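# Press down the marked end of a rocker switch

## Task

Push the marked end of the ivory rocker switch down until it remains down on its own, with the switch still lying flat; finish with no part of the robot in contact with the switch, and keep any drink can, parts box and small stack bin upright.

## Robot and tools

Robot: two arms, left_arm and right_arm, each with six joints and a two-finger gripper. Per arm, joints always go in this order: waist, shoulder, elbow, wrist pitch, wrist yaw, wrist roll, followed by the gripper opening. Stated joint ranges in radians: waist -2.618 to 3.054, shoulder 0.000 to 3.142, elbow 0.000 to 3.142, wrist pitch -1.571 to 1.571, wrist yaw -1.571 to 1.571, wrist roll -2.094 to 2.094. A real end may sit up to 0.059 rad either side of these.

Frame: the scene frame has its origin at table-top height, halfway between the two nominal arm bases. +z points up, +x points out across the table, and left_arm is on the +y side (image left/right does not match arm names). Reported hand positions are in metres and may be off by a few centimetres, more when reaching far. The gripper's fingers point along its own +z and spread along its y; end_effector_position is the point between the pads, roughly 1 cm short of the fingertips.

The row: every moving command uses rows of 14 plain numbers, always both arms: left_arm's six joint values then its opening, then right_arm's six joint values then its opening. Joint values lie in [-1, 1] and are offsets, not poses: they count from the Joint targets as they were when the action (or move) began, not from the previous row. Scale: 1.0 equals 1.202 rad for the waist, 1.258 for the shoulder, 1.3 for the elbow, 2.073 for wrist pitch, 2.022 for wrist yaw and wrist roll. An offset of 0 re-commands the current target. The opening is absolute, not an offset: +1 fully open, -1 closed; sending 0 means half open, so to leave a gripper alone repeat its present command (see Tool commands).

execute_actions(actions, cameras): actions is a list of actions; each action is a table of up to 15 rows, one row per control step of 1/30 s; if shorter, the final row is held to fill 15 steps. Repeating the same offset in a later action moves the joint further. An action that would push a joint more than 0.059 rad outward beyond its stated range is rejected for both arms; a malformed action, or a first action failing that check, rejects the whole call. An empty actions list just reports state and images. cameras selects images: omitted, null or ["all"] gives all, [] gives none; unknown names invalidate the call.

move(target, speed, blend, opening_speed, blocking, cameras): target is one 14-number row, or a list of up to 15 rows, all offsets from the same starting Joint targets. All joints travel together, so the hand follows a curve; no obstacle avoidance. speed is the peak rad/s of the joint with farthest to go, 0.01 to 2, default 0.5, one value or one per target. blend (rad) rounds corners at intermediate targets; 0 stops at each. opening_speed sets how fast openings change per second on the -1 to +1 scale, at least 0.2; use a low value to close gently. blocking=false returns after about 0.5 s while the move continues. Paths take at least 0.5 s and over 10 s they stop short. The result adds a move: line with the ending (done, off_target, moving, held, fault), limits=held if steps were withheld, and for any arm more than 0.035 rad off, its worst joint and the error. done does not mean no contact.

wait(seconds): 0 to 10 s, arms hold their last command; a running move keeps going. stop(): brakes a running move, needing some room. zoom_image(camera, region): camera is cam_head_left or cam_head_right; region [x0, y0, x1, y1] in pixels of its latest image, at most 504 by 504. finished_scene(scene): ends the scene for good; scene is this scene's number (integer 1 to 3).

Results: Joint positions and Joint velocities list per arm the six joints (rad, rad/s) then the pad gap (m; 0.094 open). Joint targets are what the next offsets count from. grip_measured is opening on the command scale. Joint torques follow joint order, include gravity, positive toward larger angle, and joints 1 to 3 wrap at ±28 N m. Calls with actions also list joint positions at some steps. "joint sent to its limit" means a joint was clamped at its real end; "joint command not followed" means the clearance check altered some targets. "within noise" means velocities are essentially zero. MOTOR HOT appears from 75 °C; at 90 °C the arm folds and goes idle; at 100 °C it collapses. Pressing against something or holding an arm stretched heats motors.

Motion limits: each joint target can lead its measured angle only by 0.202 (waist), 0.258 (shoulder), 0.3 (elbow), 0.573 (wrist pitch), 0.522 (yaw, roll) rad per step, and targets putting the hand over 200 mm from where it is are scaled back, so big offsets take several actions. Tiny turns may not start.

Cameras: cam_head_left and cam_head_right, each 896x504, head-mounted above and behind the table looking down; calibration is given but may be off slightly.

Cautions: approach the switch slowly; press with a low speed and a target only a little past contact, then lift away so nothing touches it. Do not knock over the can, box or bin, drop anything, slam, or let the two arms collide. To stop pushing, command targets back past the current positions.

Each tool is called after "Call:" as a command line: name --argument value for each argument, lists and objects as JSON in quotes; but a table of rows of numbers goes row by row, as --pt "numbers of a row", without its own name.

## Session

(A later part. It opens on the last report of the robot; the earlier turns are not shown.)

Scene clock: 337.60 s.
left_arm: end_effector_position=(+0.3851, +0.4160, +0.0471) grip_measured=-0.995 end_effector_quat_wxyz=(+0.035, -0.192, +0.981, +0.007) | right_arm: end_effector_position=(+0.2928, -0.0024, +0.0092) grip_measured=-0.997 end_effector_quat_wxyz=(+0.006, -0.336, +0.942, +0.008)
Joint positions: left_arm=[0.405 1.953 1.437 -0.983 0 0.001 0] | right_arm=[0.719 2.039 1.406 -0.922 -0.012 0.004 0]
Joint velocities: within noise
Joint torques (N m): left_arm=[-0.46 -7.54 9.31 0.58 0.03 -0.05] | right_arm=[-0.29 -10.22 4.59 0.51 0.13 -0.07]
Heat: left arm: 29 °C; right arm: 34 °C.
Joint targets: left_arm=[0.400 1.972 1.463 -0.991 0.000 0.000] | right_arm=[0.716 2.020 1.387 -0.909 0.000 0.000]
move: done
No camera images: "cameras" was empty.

Call:
move --pt "0 0 0 0 0 0 -1 0 0 -0.0065 0.005 0 0 -1" --speed '[0.1]' --cameras '[]'

Call:
move --pt "0 0 0 0 0 0 -1 0 0 -0.0065 0.005 0 0 -1" --speed '[0.1]' --cameras '[]'

Call:
move --pt "0 0 0 0 0 0 -1 0 0 -0.0065 0.005 0 0 -1" --speed '[0.1]' --cameras '[]'

Scene clock: 339.60 s.
left_arm: end_effector_position=(+0.3850, +0.4160, +0.0471) grip_measured=-0.995 end_effector_quat_wxyz=(+0.035, -0.192, +0.981, +0.007) | right_arm: end_effector_position=(+0.2923, -0.0027, +0.0071) grip_measured=-0.997 end_effector_quat_wxyz=(+0.006, -0.336, +0.942, +0.008)
Joint positions: left_arm=[0.405 1.953 1.437 -0.984 0 0.001 0] | right_arm=[0.719 2.039 1.397 -0.911 -0.012 0.004 0]
Joint velocities: within noise
Joint torques (N m): left_arm=[-0.49 -7.49 9.2 0.62 0.01 -0.05] | right_arm=[-0.29 -10.21 4.6 0.5 0.12 -0.06]
Heat: left arm: 29 °C; right arm: 34 °C.
Joint targets: left_arm=[0.400 1.972 1.463 -0.991 0.000 0.000] | right_arm=[0.716 2.020 1.378 -0.899 0.000 0.000]
move: done
No camera images: "cameras" was empty.

Scene clock: 340.30 s.
left_arm: end_effector_position=(+0.3850, +0.4160, +0.0471) grip_measured=-0.995 end_effector_quat_wxyz=(+0.035, -0.192, +0.981, +0.007) | right_arm: end_effector_position=(+0.2922, -0.0028, +0.0053) grip_measured=-0.997 end_effector_quat_wxyz=(+0.007, -0.336, +0.942, +0.009)
Joint positions: left_arm=[0.405 1.953 1.437 -0.984 0 0.001 0] | right_arm=[0.719 2.039 1.389 -0.901 -0.012 0.004 0]
Joint velocities: within noise
Joint torques (N m): left_arm=[-0.64 -7.41 9.24 0.59 0 -0.04] | right_arm=[-0.27 -10.37 4.56 0.53 0.12 -0.06]
Heat: left arm: 29 °C; right arm: 34 °C.
Joint targets: left_arm=[0.400 1.972 1.463 -0.991 0.000 0.000] | right_arm=[0.716 2.020 1.370 -0.889 0.000 0.000]
move: done
No camera images: "cameras" was empty.

Scene clock: 341.00 s.
left_arm: end_effector_position=(+0.3850, +0.4160, +0.0471) grip_measured=-0.995 end_effector_quat_wxyz=(+0.035, -0.192, +0.981, +0.007) | right_arm: end_effector_position=(+0.2928, -0.0024, +0.0050) grip_measured=-0.997 end_effector_quat_wxyz=(+0.009, -0.336, +0.942, +0.010)
Joint positions: left_arm=[0.405 1.953 1.437 -0.984 0 0.001 0] | right_arm=[0.719 2.039 1.388 -0.896 -0.012 0.004 0]
Joint velocities: within noise
Joint torques (N m): left_arm=[-0.54 -7.41 9.22 0.6 0.03 -0.04] | right_arm=[-0.28 -10.19 3.99 0.59 0.13 -0.06]
Heat: left arm: 29 °C; right arm: 34 °C.
Joint targets: left_arm=[0.400 1.972 1.463 -0.991 0.000 0.000] | right_arm=[0.716 2.020 1.361 -0.878 0.000 0.000]
move: done
No camera images: "cameras" was empty.

Call:
move --pt "0 0 0.02 0 0 0 -1 0 0 0.1154 -0.048 0 0 -1" --pt "-0.1735 0.035 0.0832 -0.0651 0.1978 0 -1 -0.597 -0.5018 -0.3883 -0.0773 -0.1978 0 -1" --speed '[0.4,0.7]' --blend '[0.05,0]'

Scene clock: 348.43 s.
left_arm: end_effector_position=(+0.4166, +0.2729, +0.0723) grip_measured=-0.995 end_effector_quat_wxyz=(+0.020, -0.084, +0.978, -0.189) | right_arm: end_effector_position=(+0.2249, -0.1826, +0.0704) grip_measured=-0.997 end_effector_quat_wxyz=(+0.001, +0.016, +0.982, +0.190)
Joint positions: left_arm=[0.192 1.991 1.544 -1.117 0.381 0.001 0] | right_arm=[0.002 1.41 0.875 -1.038 -0.382 0.004 0]
Joint velocities: within noise
Joint torques (N m): left_arm=[-0.12 -7.25 9.33 0.47 0.48 -0.02] | right_arm=[-0.31 -5.09 4.81 0.34 -0.48 -0.06]
Heat: left arm: 29 °C; right arm: 33 °C.
Joint targets: left_arm=[0.191 2.016 1.571 -1.126 0.400 0.000] | right_arm=[-0.002 1.389 0.857 -1.038 -0.400 0.000]
move: done

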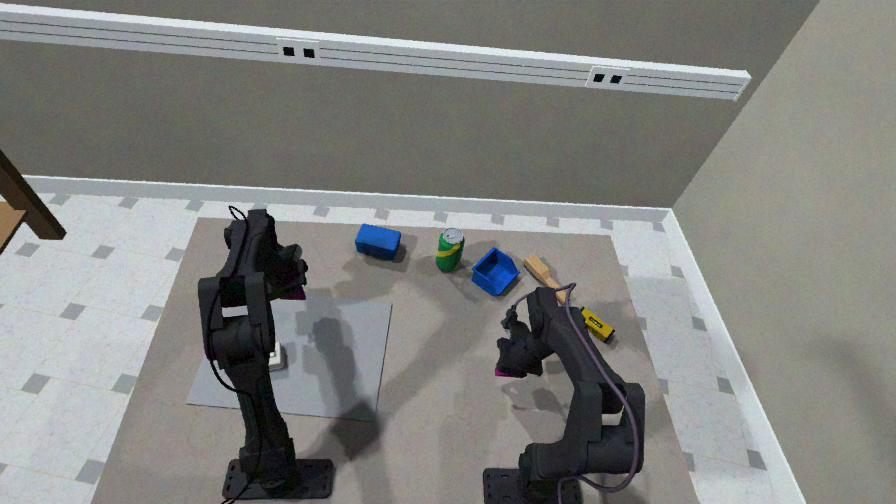

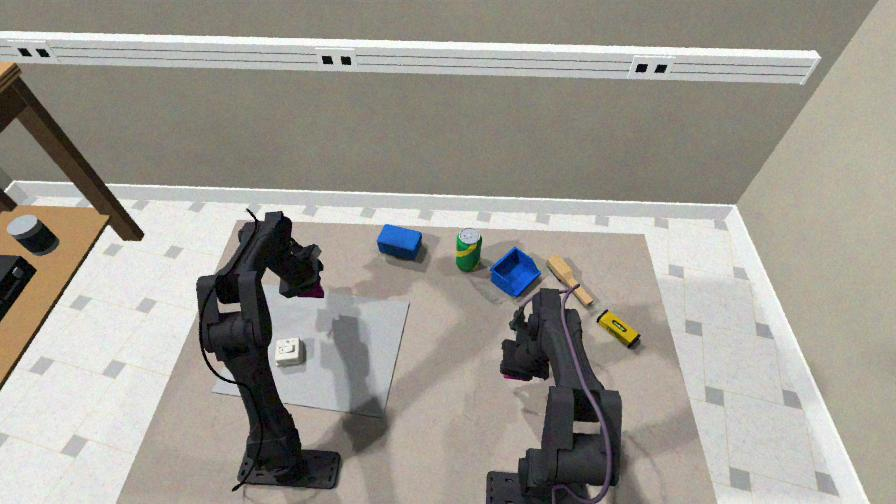

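Call:
zoom_image --camera "cam_head_left" --region '[292, 291, 312, 303]'

Call:
zoom_image --camera "cam_head_right" --region '[311, 289, 331, 301]'

Call:
zoom_image --camera "cam_head_left" --region '[488, 367, 508, 379]'

Call:
zoom_image --camera "cam_head_right" --region '[495, 369, 515, 381]'

Scaled by 25.200 from the camera's 896x504 image, which has a finer 1280x720 frame.

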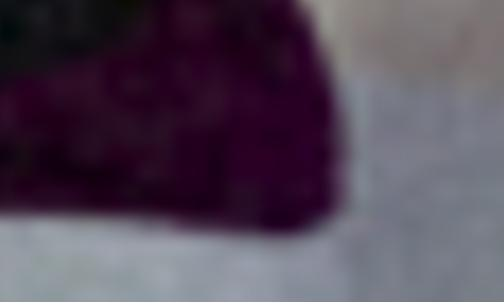

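Scaled by 25.200 from the camera's 896x504 image, which has a finer 1280x720 frame.

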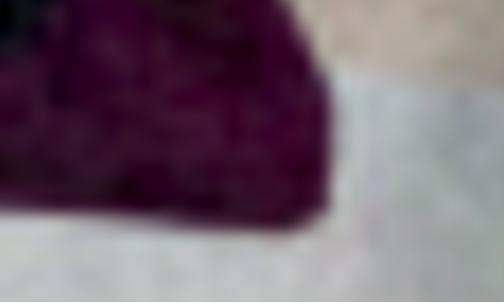

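Scaled by 25.200 from the camera's 896x504 image, which has a finer 1280x720 frame.

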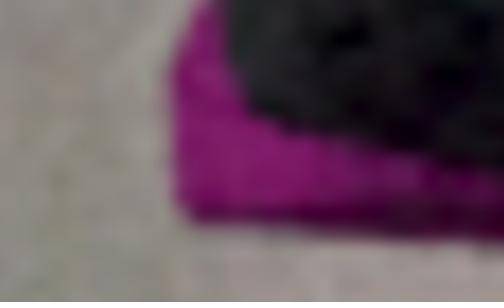

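Scaled by 25.200 from the camera's 896x504 image, which has a finer 1280x720 frame.

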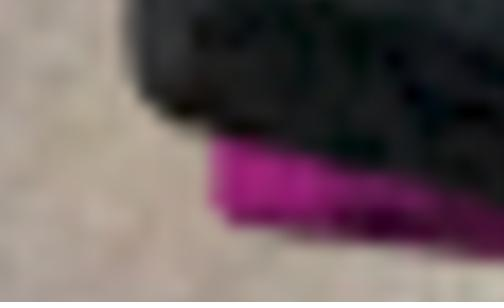

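Call:
move --pt "-0.16 -0.919 -0.916 0.965 -0.198 0 -1 0 -0.4197 -0.3654 0.9223 0.198 0 -1" --speed '[1.5]' --cameras '[]'

Scene clock: 381.50 s.
left_arm: end_effector_position=(+0.3617, +0.2670, +0.3504) grip_measured=-0.995 end_effector_quat_wxyz=(+0.826, +0.008, +0.564, -0.007) | right_arm: end_effector_position=(+0.3301, -0.2500, +0.3597) grip_measured=-0.997 end_effector_quat_wxyz=(+0.832, +0.004, +0.554, -0.007)
Joint positions: left_arm=[0.006 0.874 0.389 0.857 0.011 0.001 0] | right_arm=[0.002 0.873 0.404 0.865 -0.012 0.004 0]
Joint velocities: within noise
Joint torques (N m): left_arm=[-0.59 -1.96 7.35 2.11 -0.13 -0.05] | right_arm=[-0.31 -1.37 5.85 1.86 0.12 -0.06]
Heat: left arm: 30 °C; right arm: 33 °C.
Joint targets: left_arm=[-0.001 0.860 0.381 0.875 0.000 0.000] | right_arm=[-0.002 0.861 0.382 0.874 0.000 0.000]
move: done
No camera images: "cameras" was empty.

Call:
move --pt "0 0 0 0 0 0 -1 0.1428 0.6892 0.7062 -1.0 0 0 -1" --pt "0 0 0 0 0 0 -1 0.1428 0.6892 0.6054 -0.9212 0 0 -1" --speed '[1.5,0.4]' --blend '[0.06,0]'

Scene clock: 386.40 s.
left_arm: end_effector_position=(+0.3616, +0.2671, +0.3505) grip_measured=-0.995 end_effector_quat_wxyz=(+0.826, +0.008, +0.564, -0.007) | right_arm: end_effector_position=(+0.2993, -0.2006, +0.0607) grip_measured=-0.997 end_effector_quat_wxyz=(-0.002, -0.067, +0.998, +0.005)
Joint positions: left_arm=[0.006 0.874 0.388 0.858 0.01 0.001 0] | right_arm=[0.167 1.71 1.185 -1.049 -0.01 0.004 0]
Joint velocities: within noise
Joint torques (N m): left_arm=[-0.59 -2 7.23 2.11 -0.11 -0.02] | right_arm=[0.35 -4.98 4.97 0.49 0.11 -0.06]
Heat: left arm: 29 °C; right arm: 33 °C.
Joint targets: left_arm=[-0.001 0.860 0.380 0.875 0.000 0.000] | right_arm=[0.170 1.728 1.169 -1.036 0.000 0.000]
move: done

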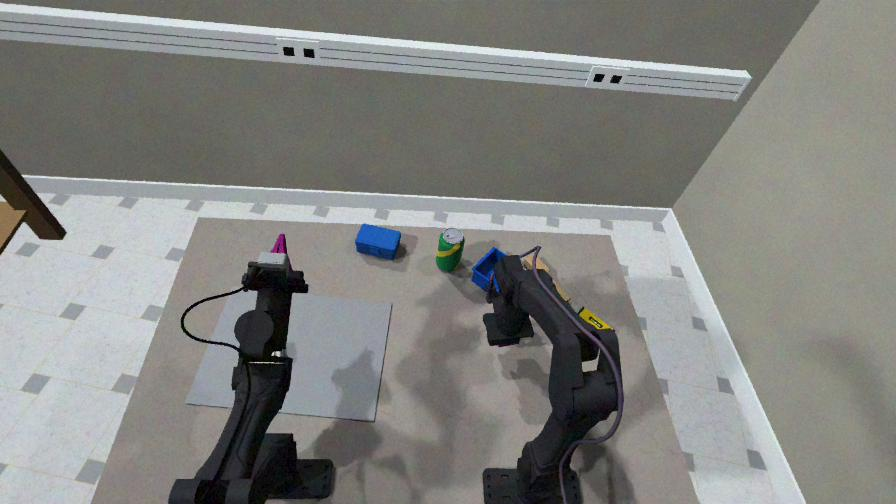

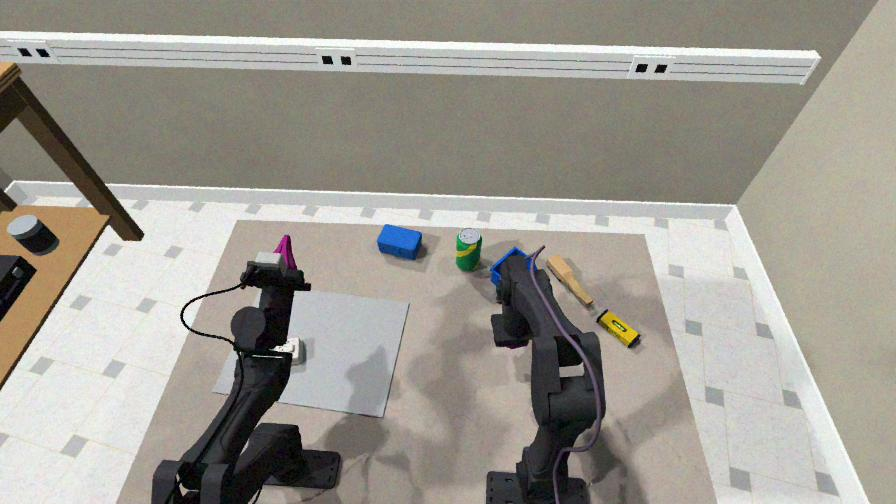

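Call:
move --pt "0 0 0 0 0 0 -1 0 0 -0.0507 0.0407 0 0 -1" --pt "0 0 0 0 0 0 -1 0 0 -0.0831 0.0666 0 0 -1" --speed '[0.25,0.08]' --blend '[0.02,0]' --cameras '[]'

Scene clock: 389.77 s.
left_arm: end_effector_position=(+0.3616, +0.2671, +0.3506) grip_measured=-0.995 end_effector_quat_wxyz=(+0.826, +0.008, +0.563, -0.007) | right_arm: end_effector_position=(+0.2986, -0.2007, +0.0357) grip_measured=-0.997 end_effector_quat_wxyz=(+0.014, -0.067, +0.998, +0.006)
Joint positions: left_arm=[0.006 0.874 0.388 0.859 0.01 0.001 0] | right_arm=[0.167 1.71 1.08 -0.911 -0.01 0.004 0]
Joint velocities: within noise
Joint torques (N m): left_arm=[-0.58 -2.03 7.2 2.07 -0.1 -0.04] | right_arm=[0.35 -4.88 4.63 0.6 0.11 -0.06]
Heat: left arm: 29 °C; right arm: 33 °C.
Joint targets: left_arm=[-0.001 0.860 0.380 0.875 0.000 0.000] | right_arm=[0.170 1.728 1.061 -0.898 0.000 0.000]
move: done
No camera images: "cameras" was empty.

Call:
finished_scene --scene 1 --done true

The scene is finished: the task was done.


## Next scene

The same job, from a new start.

Call:
execute_actions --actions '[]'

Scene clock: 0.00 s.
left_arm: end_effector_position=(+0.4364, +0.2538, +0.1116) grip_measured=+1.000 end_effector_quat_wxyz=(+0.579, +0.028, +0.810, -0.084) | right_arm: end_effector_position=(+0.3944, -0.2769, +0.0830) grip_measured=+1.000 end_effector_quat_wxyz=(+0.563, +0.034, +0.826, +0.021)
Joint positions: left_arm=[0.065 1.514 0.411 0.774 0.215 -0.036 0.094] | right_arm=[-0.117 1.567 0.353 0.835 -0.132 0.026 0.094]
Joint velocities: within noise
Joint torques (N m): no reading
Heat: left arm: 25 °C; right arm: 29 °C.
Joint targets: left_arm=[0.065 1.504 0.421 0.785 0.216 -0.036] | right_arm=[-0.117 1.561 0.359 0.836 -0.133 0.026]
Tool commands: left_gripper/opening=+1.0 right_gripper/opening=+1.0

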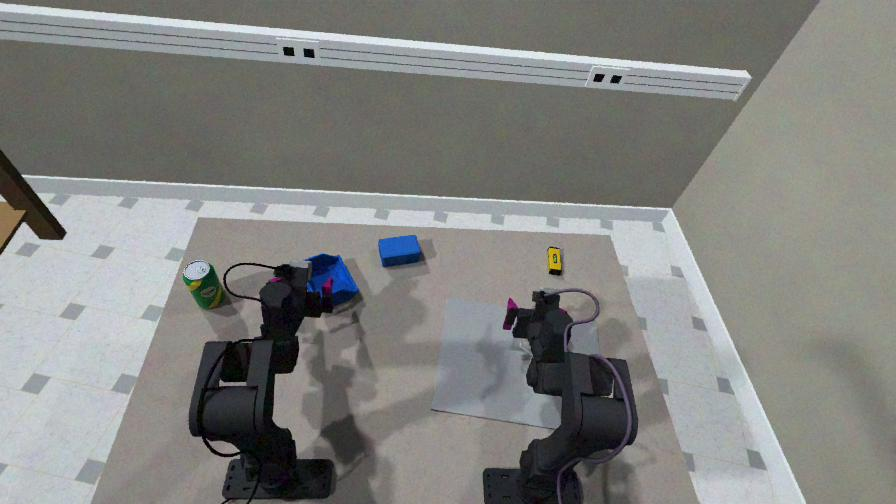

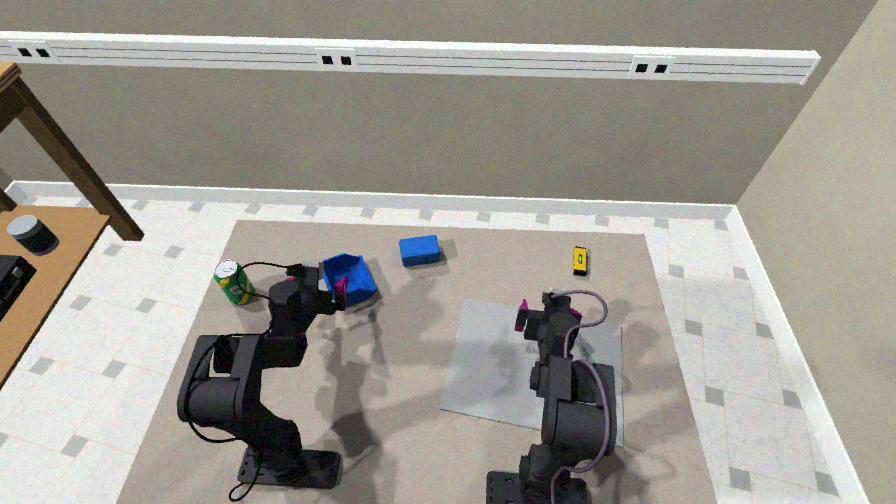

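Call:
move --pt "0 0 0 0 0 0 1 -0.5 -0.5485 0 0 0 0 -1" --speed '[1.2]'

Scene clock: 2.90 s.
left_arm: end_effector_position=(+0.4364, +0.2538, +0.1116) grip_measured=+1.000 end_effector_quat_wxyz=(+0.579, +0.028, +0.810, -0.084) | right_arm: end_effector_position=(+0.2625, -0.4475, +0.3296) grip_measured=-0.997 end_effector_quat_wxyz=(+0.772, +0.169, +0.560, -0.248)
Joint positions: left_arm=[0.065 1.514 0.411 0.774 0.215 -0.036 0.094] | right_arm=[-0.713 0.876 0.353 0.846 -0.132 0.027 0]
Joint velocities: within noise
Joint torques (N m): left_arm=[0.05 -5.27 7.35 2.26 0.08 -0.02] | right_arm=[-0.46 -0.88 8.13 1.73 0 -0.03]
Heat: left arm: 25 °C; right arm: 29 °C.
Joint targets: left_arm=[0.065 1.504 0.421 0.785 0.216 -0.036] | right_arm=[-0.718 0.871 0.359 0.836 -0.133 0.026]
move: done

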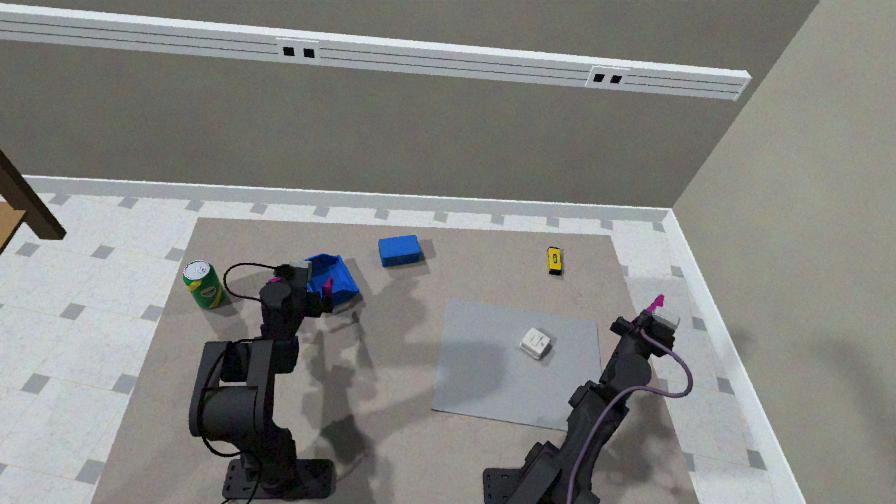

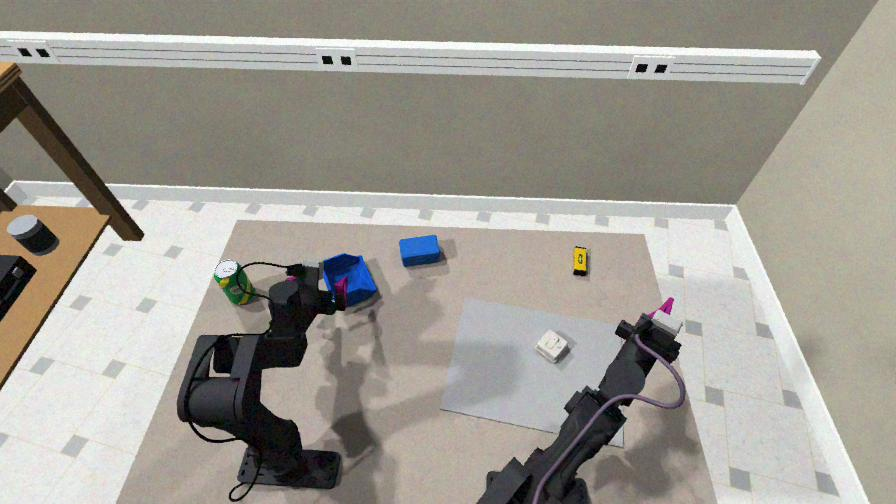

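Call:
zoom_image --camera "cam_head_left" --region '[515, 330, 555, 354]'

Call:
zoom_image --camera "cam_head_right" --region '[532, 334, 572, 358]'

Scaled by 12.600 from the camera's 896x504 image, which has a finer 1280x720 frame.

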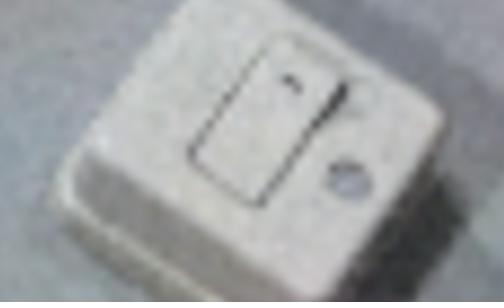

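Scaled by 12.600 from the camera's 896x504 image, which has a finer 1280x720 frame.

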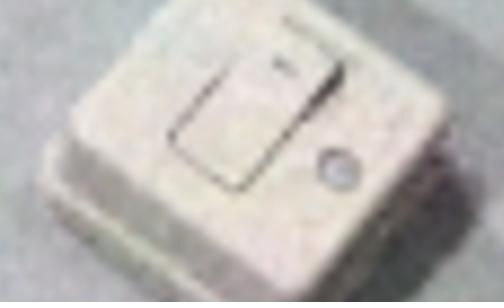

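Call:
move --pt "0 0 0 0 0 0 1 0.4717 0.7901 0.8415 -0.9899 0.0707 -0.0129 -1" --pt "0 0 0 0 0 0 1 0.4717 0.7901 0.7492 -0.9175 0.0707 -0.0129 -1" --speed '[1.5,0.4]' --blend '[0.05,0]'

Call:
zoom_image --camera "cam_head_left" --region '[515, 322, 565, 352]'

Call:
zoom_image --camera "cam_head_right" --region '[530, 324, 580, 354]'

Scene clock: 11.27 s.
left_arm: end_effector_position=(+0.4364, +0.2538, +0.1116) grip_measured=+1.000 end_effector_quat_wxyz=(+0.579, +0.028, +0.810, -0.084) | right_arm: end_effector_position=(+0.3339, -0.3034, +0.0612) grip_measured=-0.997 end_effector_quat_wxyz=(-0.002, +0.094, +0.996, +0.001)
Joint positions: left_arm=[0.065 1.514 0.411 0.774 0.215 -0.036 0.094] | right_arm=[-0.153 1.845 1.352 -1.081 -0.003 0.005 0]
Joint velocities: within noise
Joint torques (N m): left_arm=[-0.09 -5.26 7.38 2.27 0.09 -0.03] | right_arm=[0.2 -5.98 4.82 0.49 0.14 -0.08]
Heat: left arm: 27 °C; right arm: 30 °C.
Joint targets: left_arm=[0.065 1.504 0.421 0.785 0.216 -0.036] | right_arm=[-0.151 1.865 1.333 -1.066 0.010 0.000]
move: done

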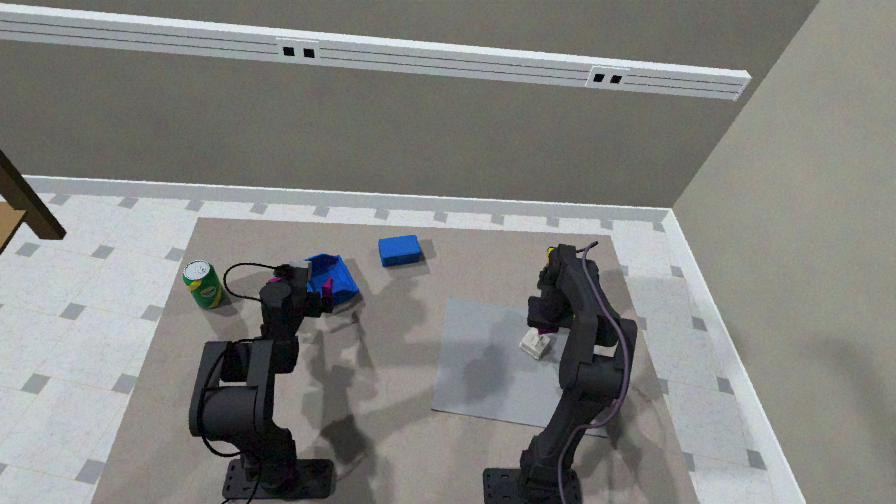

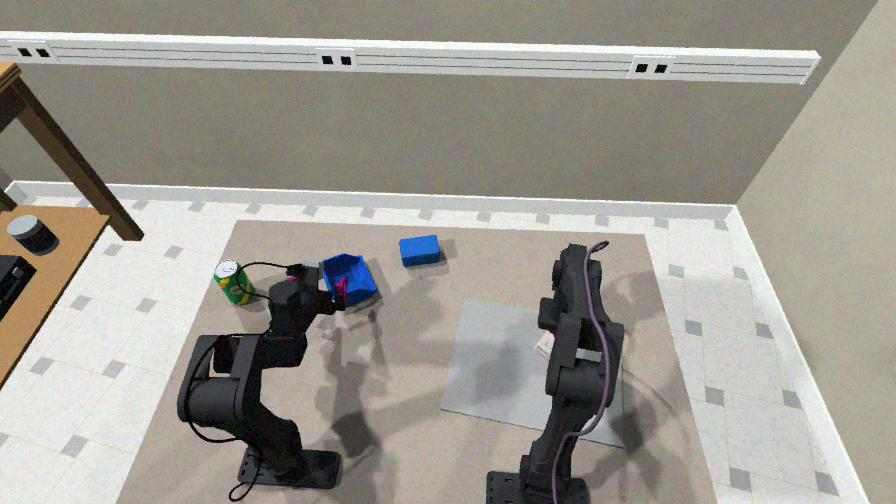

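Scaled by 10.080 from the camera's 896x504 image, which has a finer 1280x720 frame.

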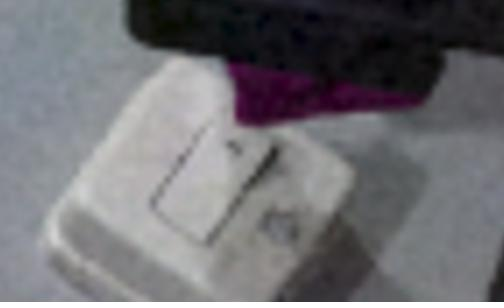

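Scaled by 10.080 from the camera's 896x504 image, which has a finer 1280x720 frame.

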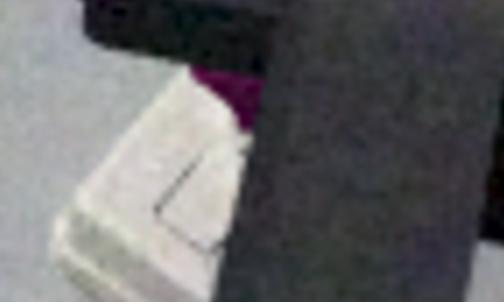

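Call:
move --pt "0 0 0 0 0 0 1 0.005 0 -0.0477 0.0362 0 0 -1" --pt "0 0 0 0 0 0 1 0.005 0 -0.0867 0.0659 0 0 -1" --speed '[0.25,0.08]' --blend '[0.02,0]'

Call:
zoom_image --camera "cam_head_left" --region '[515, 322, 565, 352]'

Scene clock: 17.43 s.
left_arm: end_effector_position=(+0.4364, +0.2538, +0.1116) grip_measured=+1.000 end_effector_quat_wxyz=(+0.579, +0.028, +0.810, -0.084) | right_arm: end_effector_position=(+0.3328, -0.3026, +0.0364) grip_measured=-0.997 end_effector_quat_wxyz=(+0.011, +0.092, +0.996, -0.001)
Joint positions: left_arm=[0.065 1.514 0.411 0.774 0.215 -0.036 0.094] | right_arm=[-0.15 1.845 1.248 -0.951 -0.001 0.005 0]
Joint velocities: within noise
Joint torques (N m): left_arm=[-0.1 -5.29 7.31 2.25 0.08 -0.04] | right_arm=[0.4 -5.93 3.9 0.64 0.13 -0.03]
Heat: left arm: 28 °C; right arm: 30 °C.
Joint targets: left_arm=[0.065 1.504 0.421 0.785 0.216 -0.036] | right_arm=[-0.145 1.865 1.220 -0.930 0.010 0.000]
move: done

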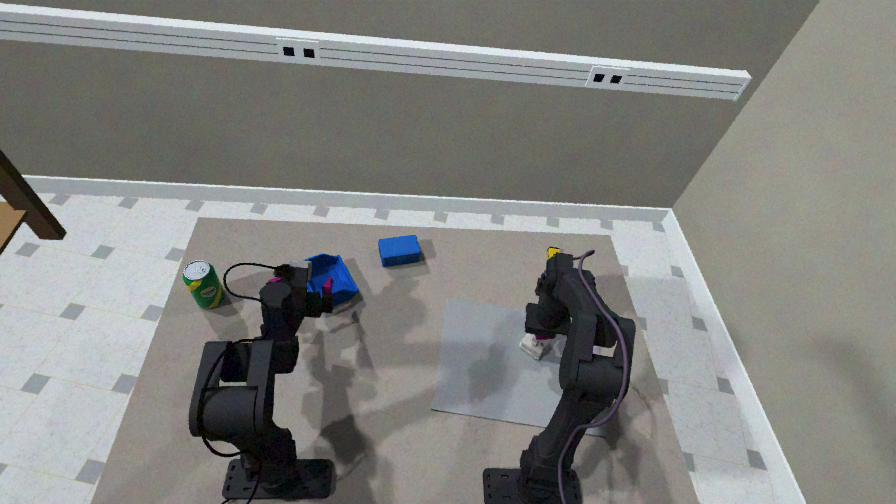

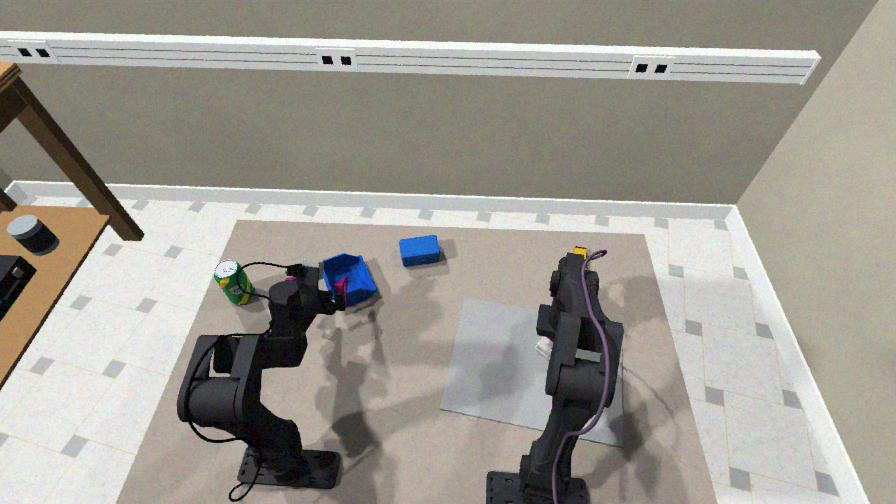

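Scaled by 10.080 from the camera's 896x504 image, which has a finer 1280x720 frame.

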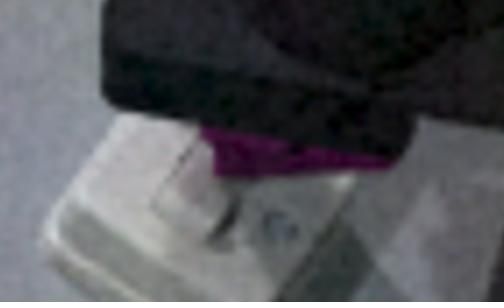

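Call:
move --pt "0 0 0 0 0 0 1 0 0 0.08 -0.065 0 0 -1" --pt "0 0 0 0 0 0 1 -0.45 -0.35 0.08 -0.065 0 0 -1" --speed '[0.4,1.2]' --blend '[0.05,0]'

Call:
zoom_image --camera "cam_head_left" --region '[515, 330, 555, 354]'

Call:
zoom_image --camera "cam_head_right" --region '[532, 334, 572, 358]'

Scene clock: 22.30 s.
left_arm: end_effector_position=(+0.4364, +0.2538, +0.1116) grip_measured=+1.000 end_effector_quat_wxyz=(+0.579, +0.028, +0.810, -0.084) | right_arm: end_effector_position=(+0.2520, -0.4594, +0.1806) grip_measured=-0.997 end_effector_quat_wxyz=(+0.183, +0.345, +0.918, -0.073)
Joint positions: left_arm=[0.065 1.514 0.411 0.774 0.215 -0.036 0.094] | right_arm=[-0.685 1.425 1.304 -1.053 0.008 0.003 0]
Joint velocities: within noise
Joint torques (N m): left_arm=[0.03 -5.29 7.24 2.21 0.06 -0.03] | right_arm=[-0.08 -4.38 8.87 1.04 0.02 -0.05]
Heat: left arm: 29 °C; right arm: 30 °C.
Joint targets: left_arm=[0.065 1.504 0.421 0.785 0.216 -0.036] | right_arm=[-0.686 1.424 1.324 -1.065 0.010 0.000]
move: done

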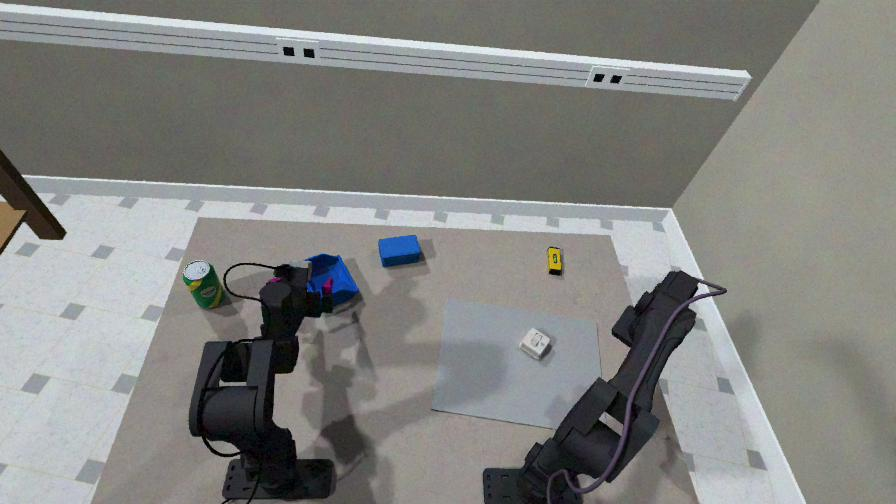

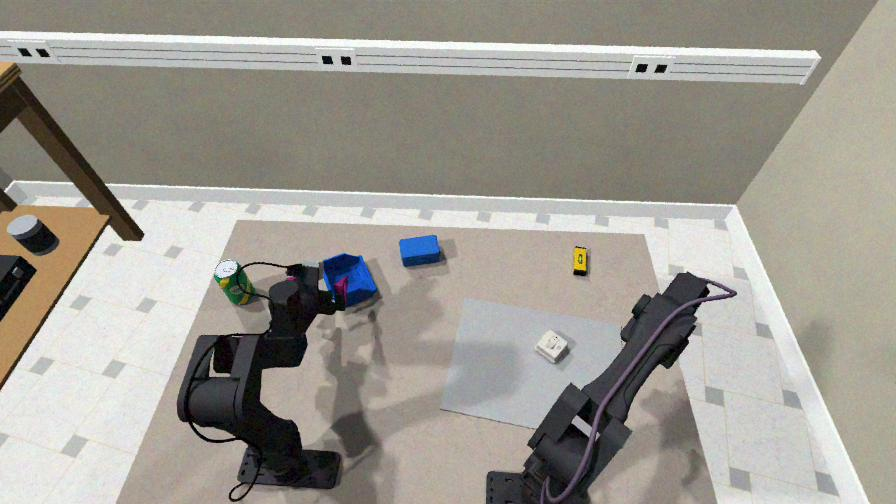

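Scaled by 12.600 from the camera's 896x504 image, which has a finer 1280x720 frame.

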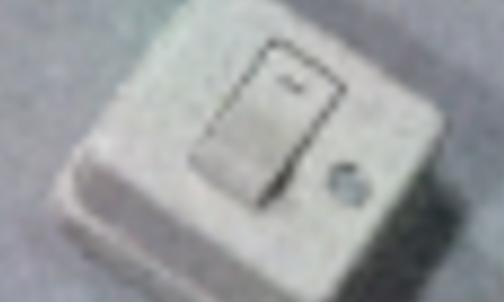

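Scaled by 12.600 from the camera's 896x504 image, which has a finer 1280x720 frame.

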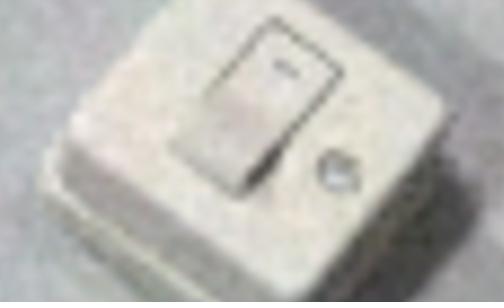

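Flipped: the marked end is flush and the opposite end is now raised. The arm is well clear of the switch.

Call:
finished_scene --scene 2 --done true

The scene is finished: the task was done.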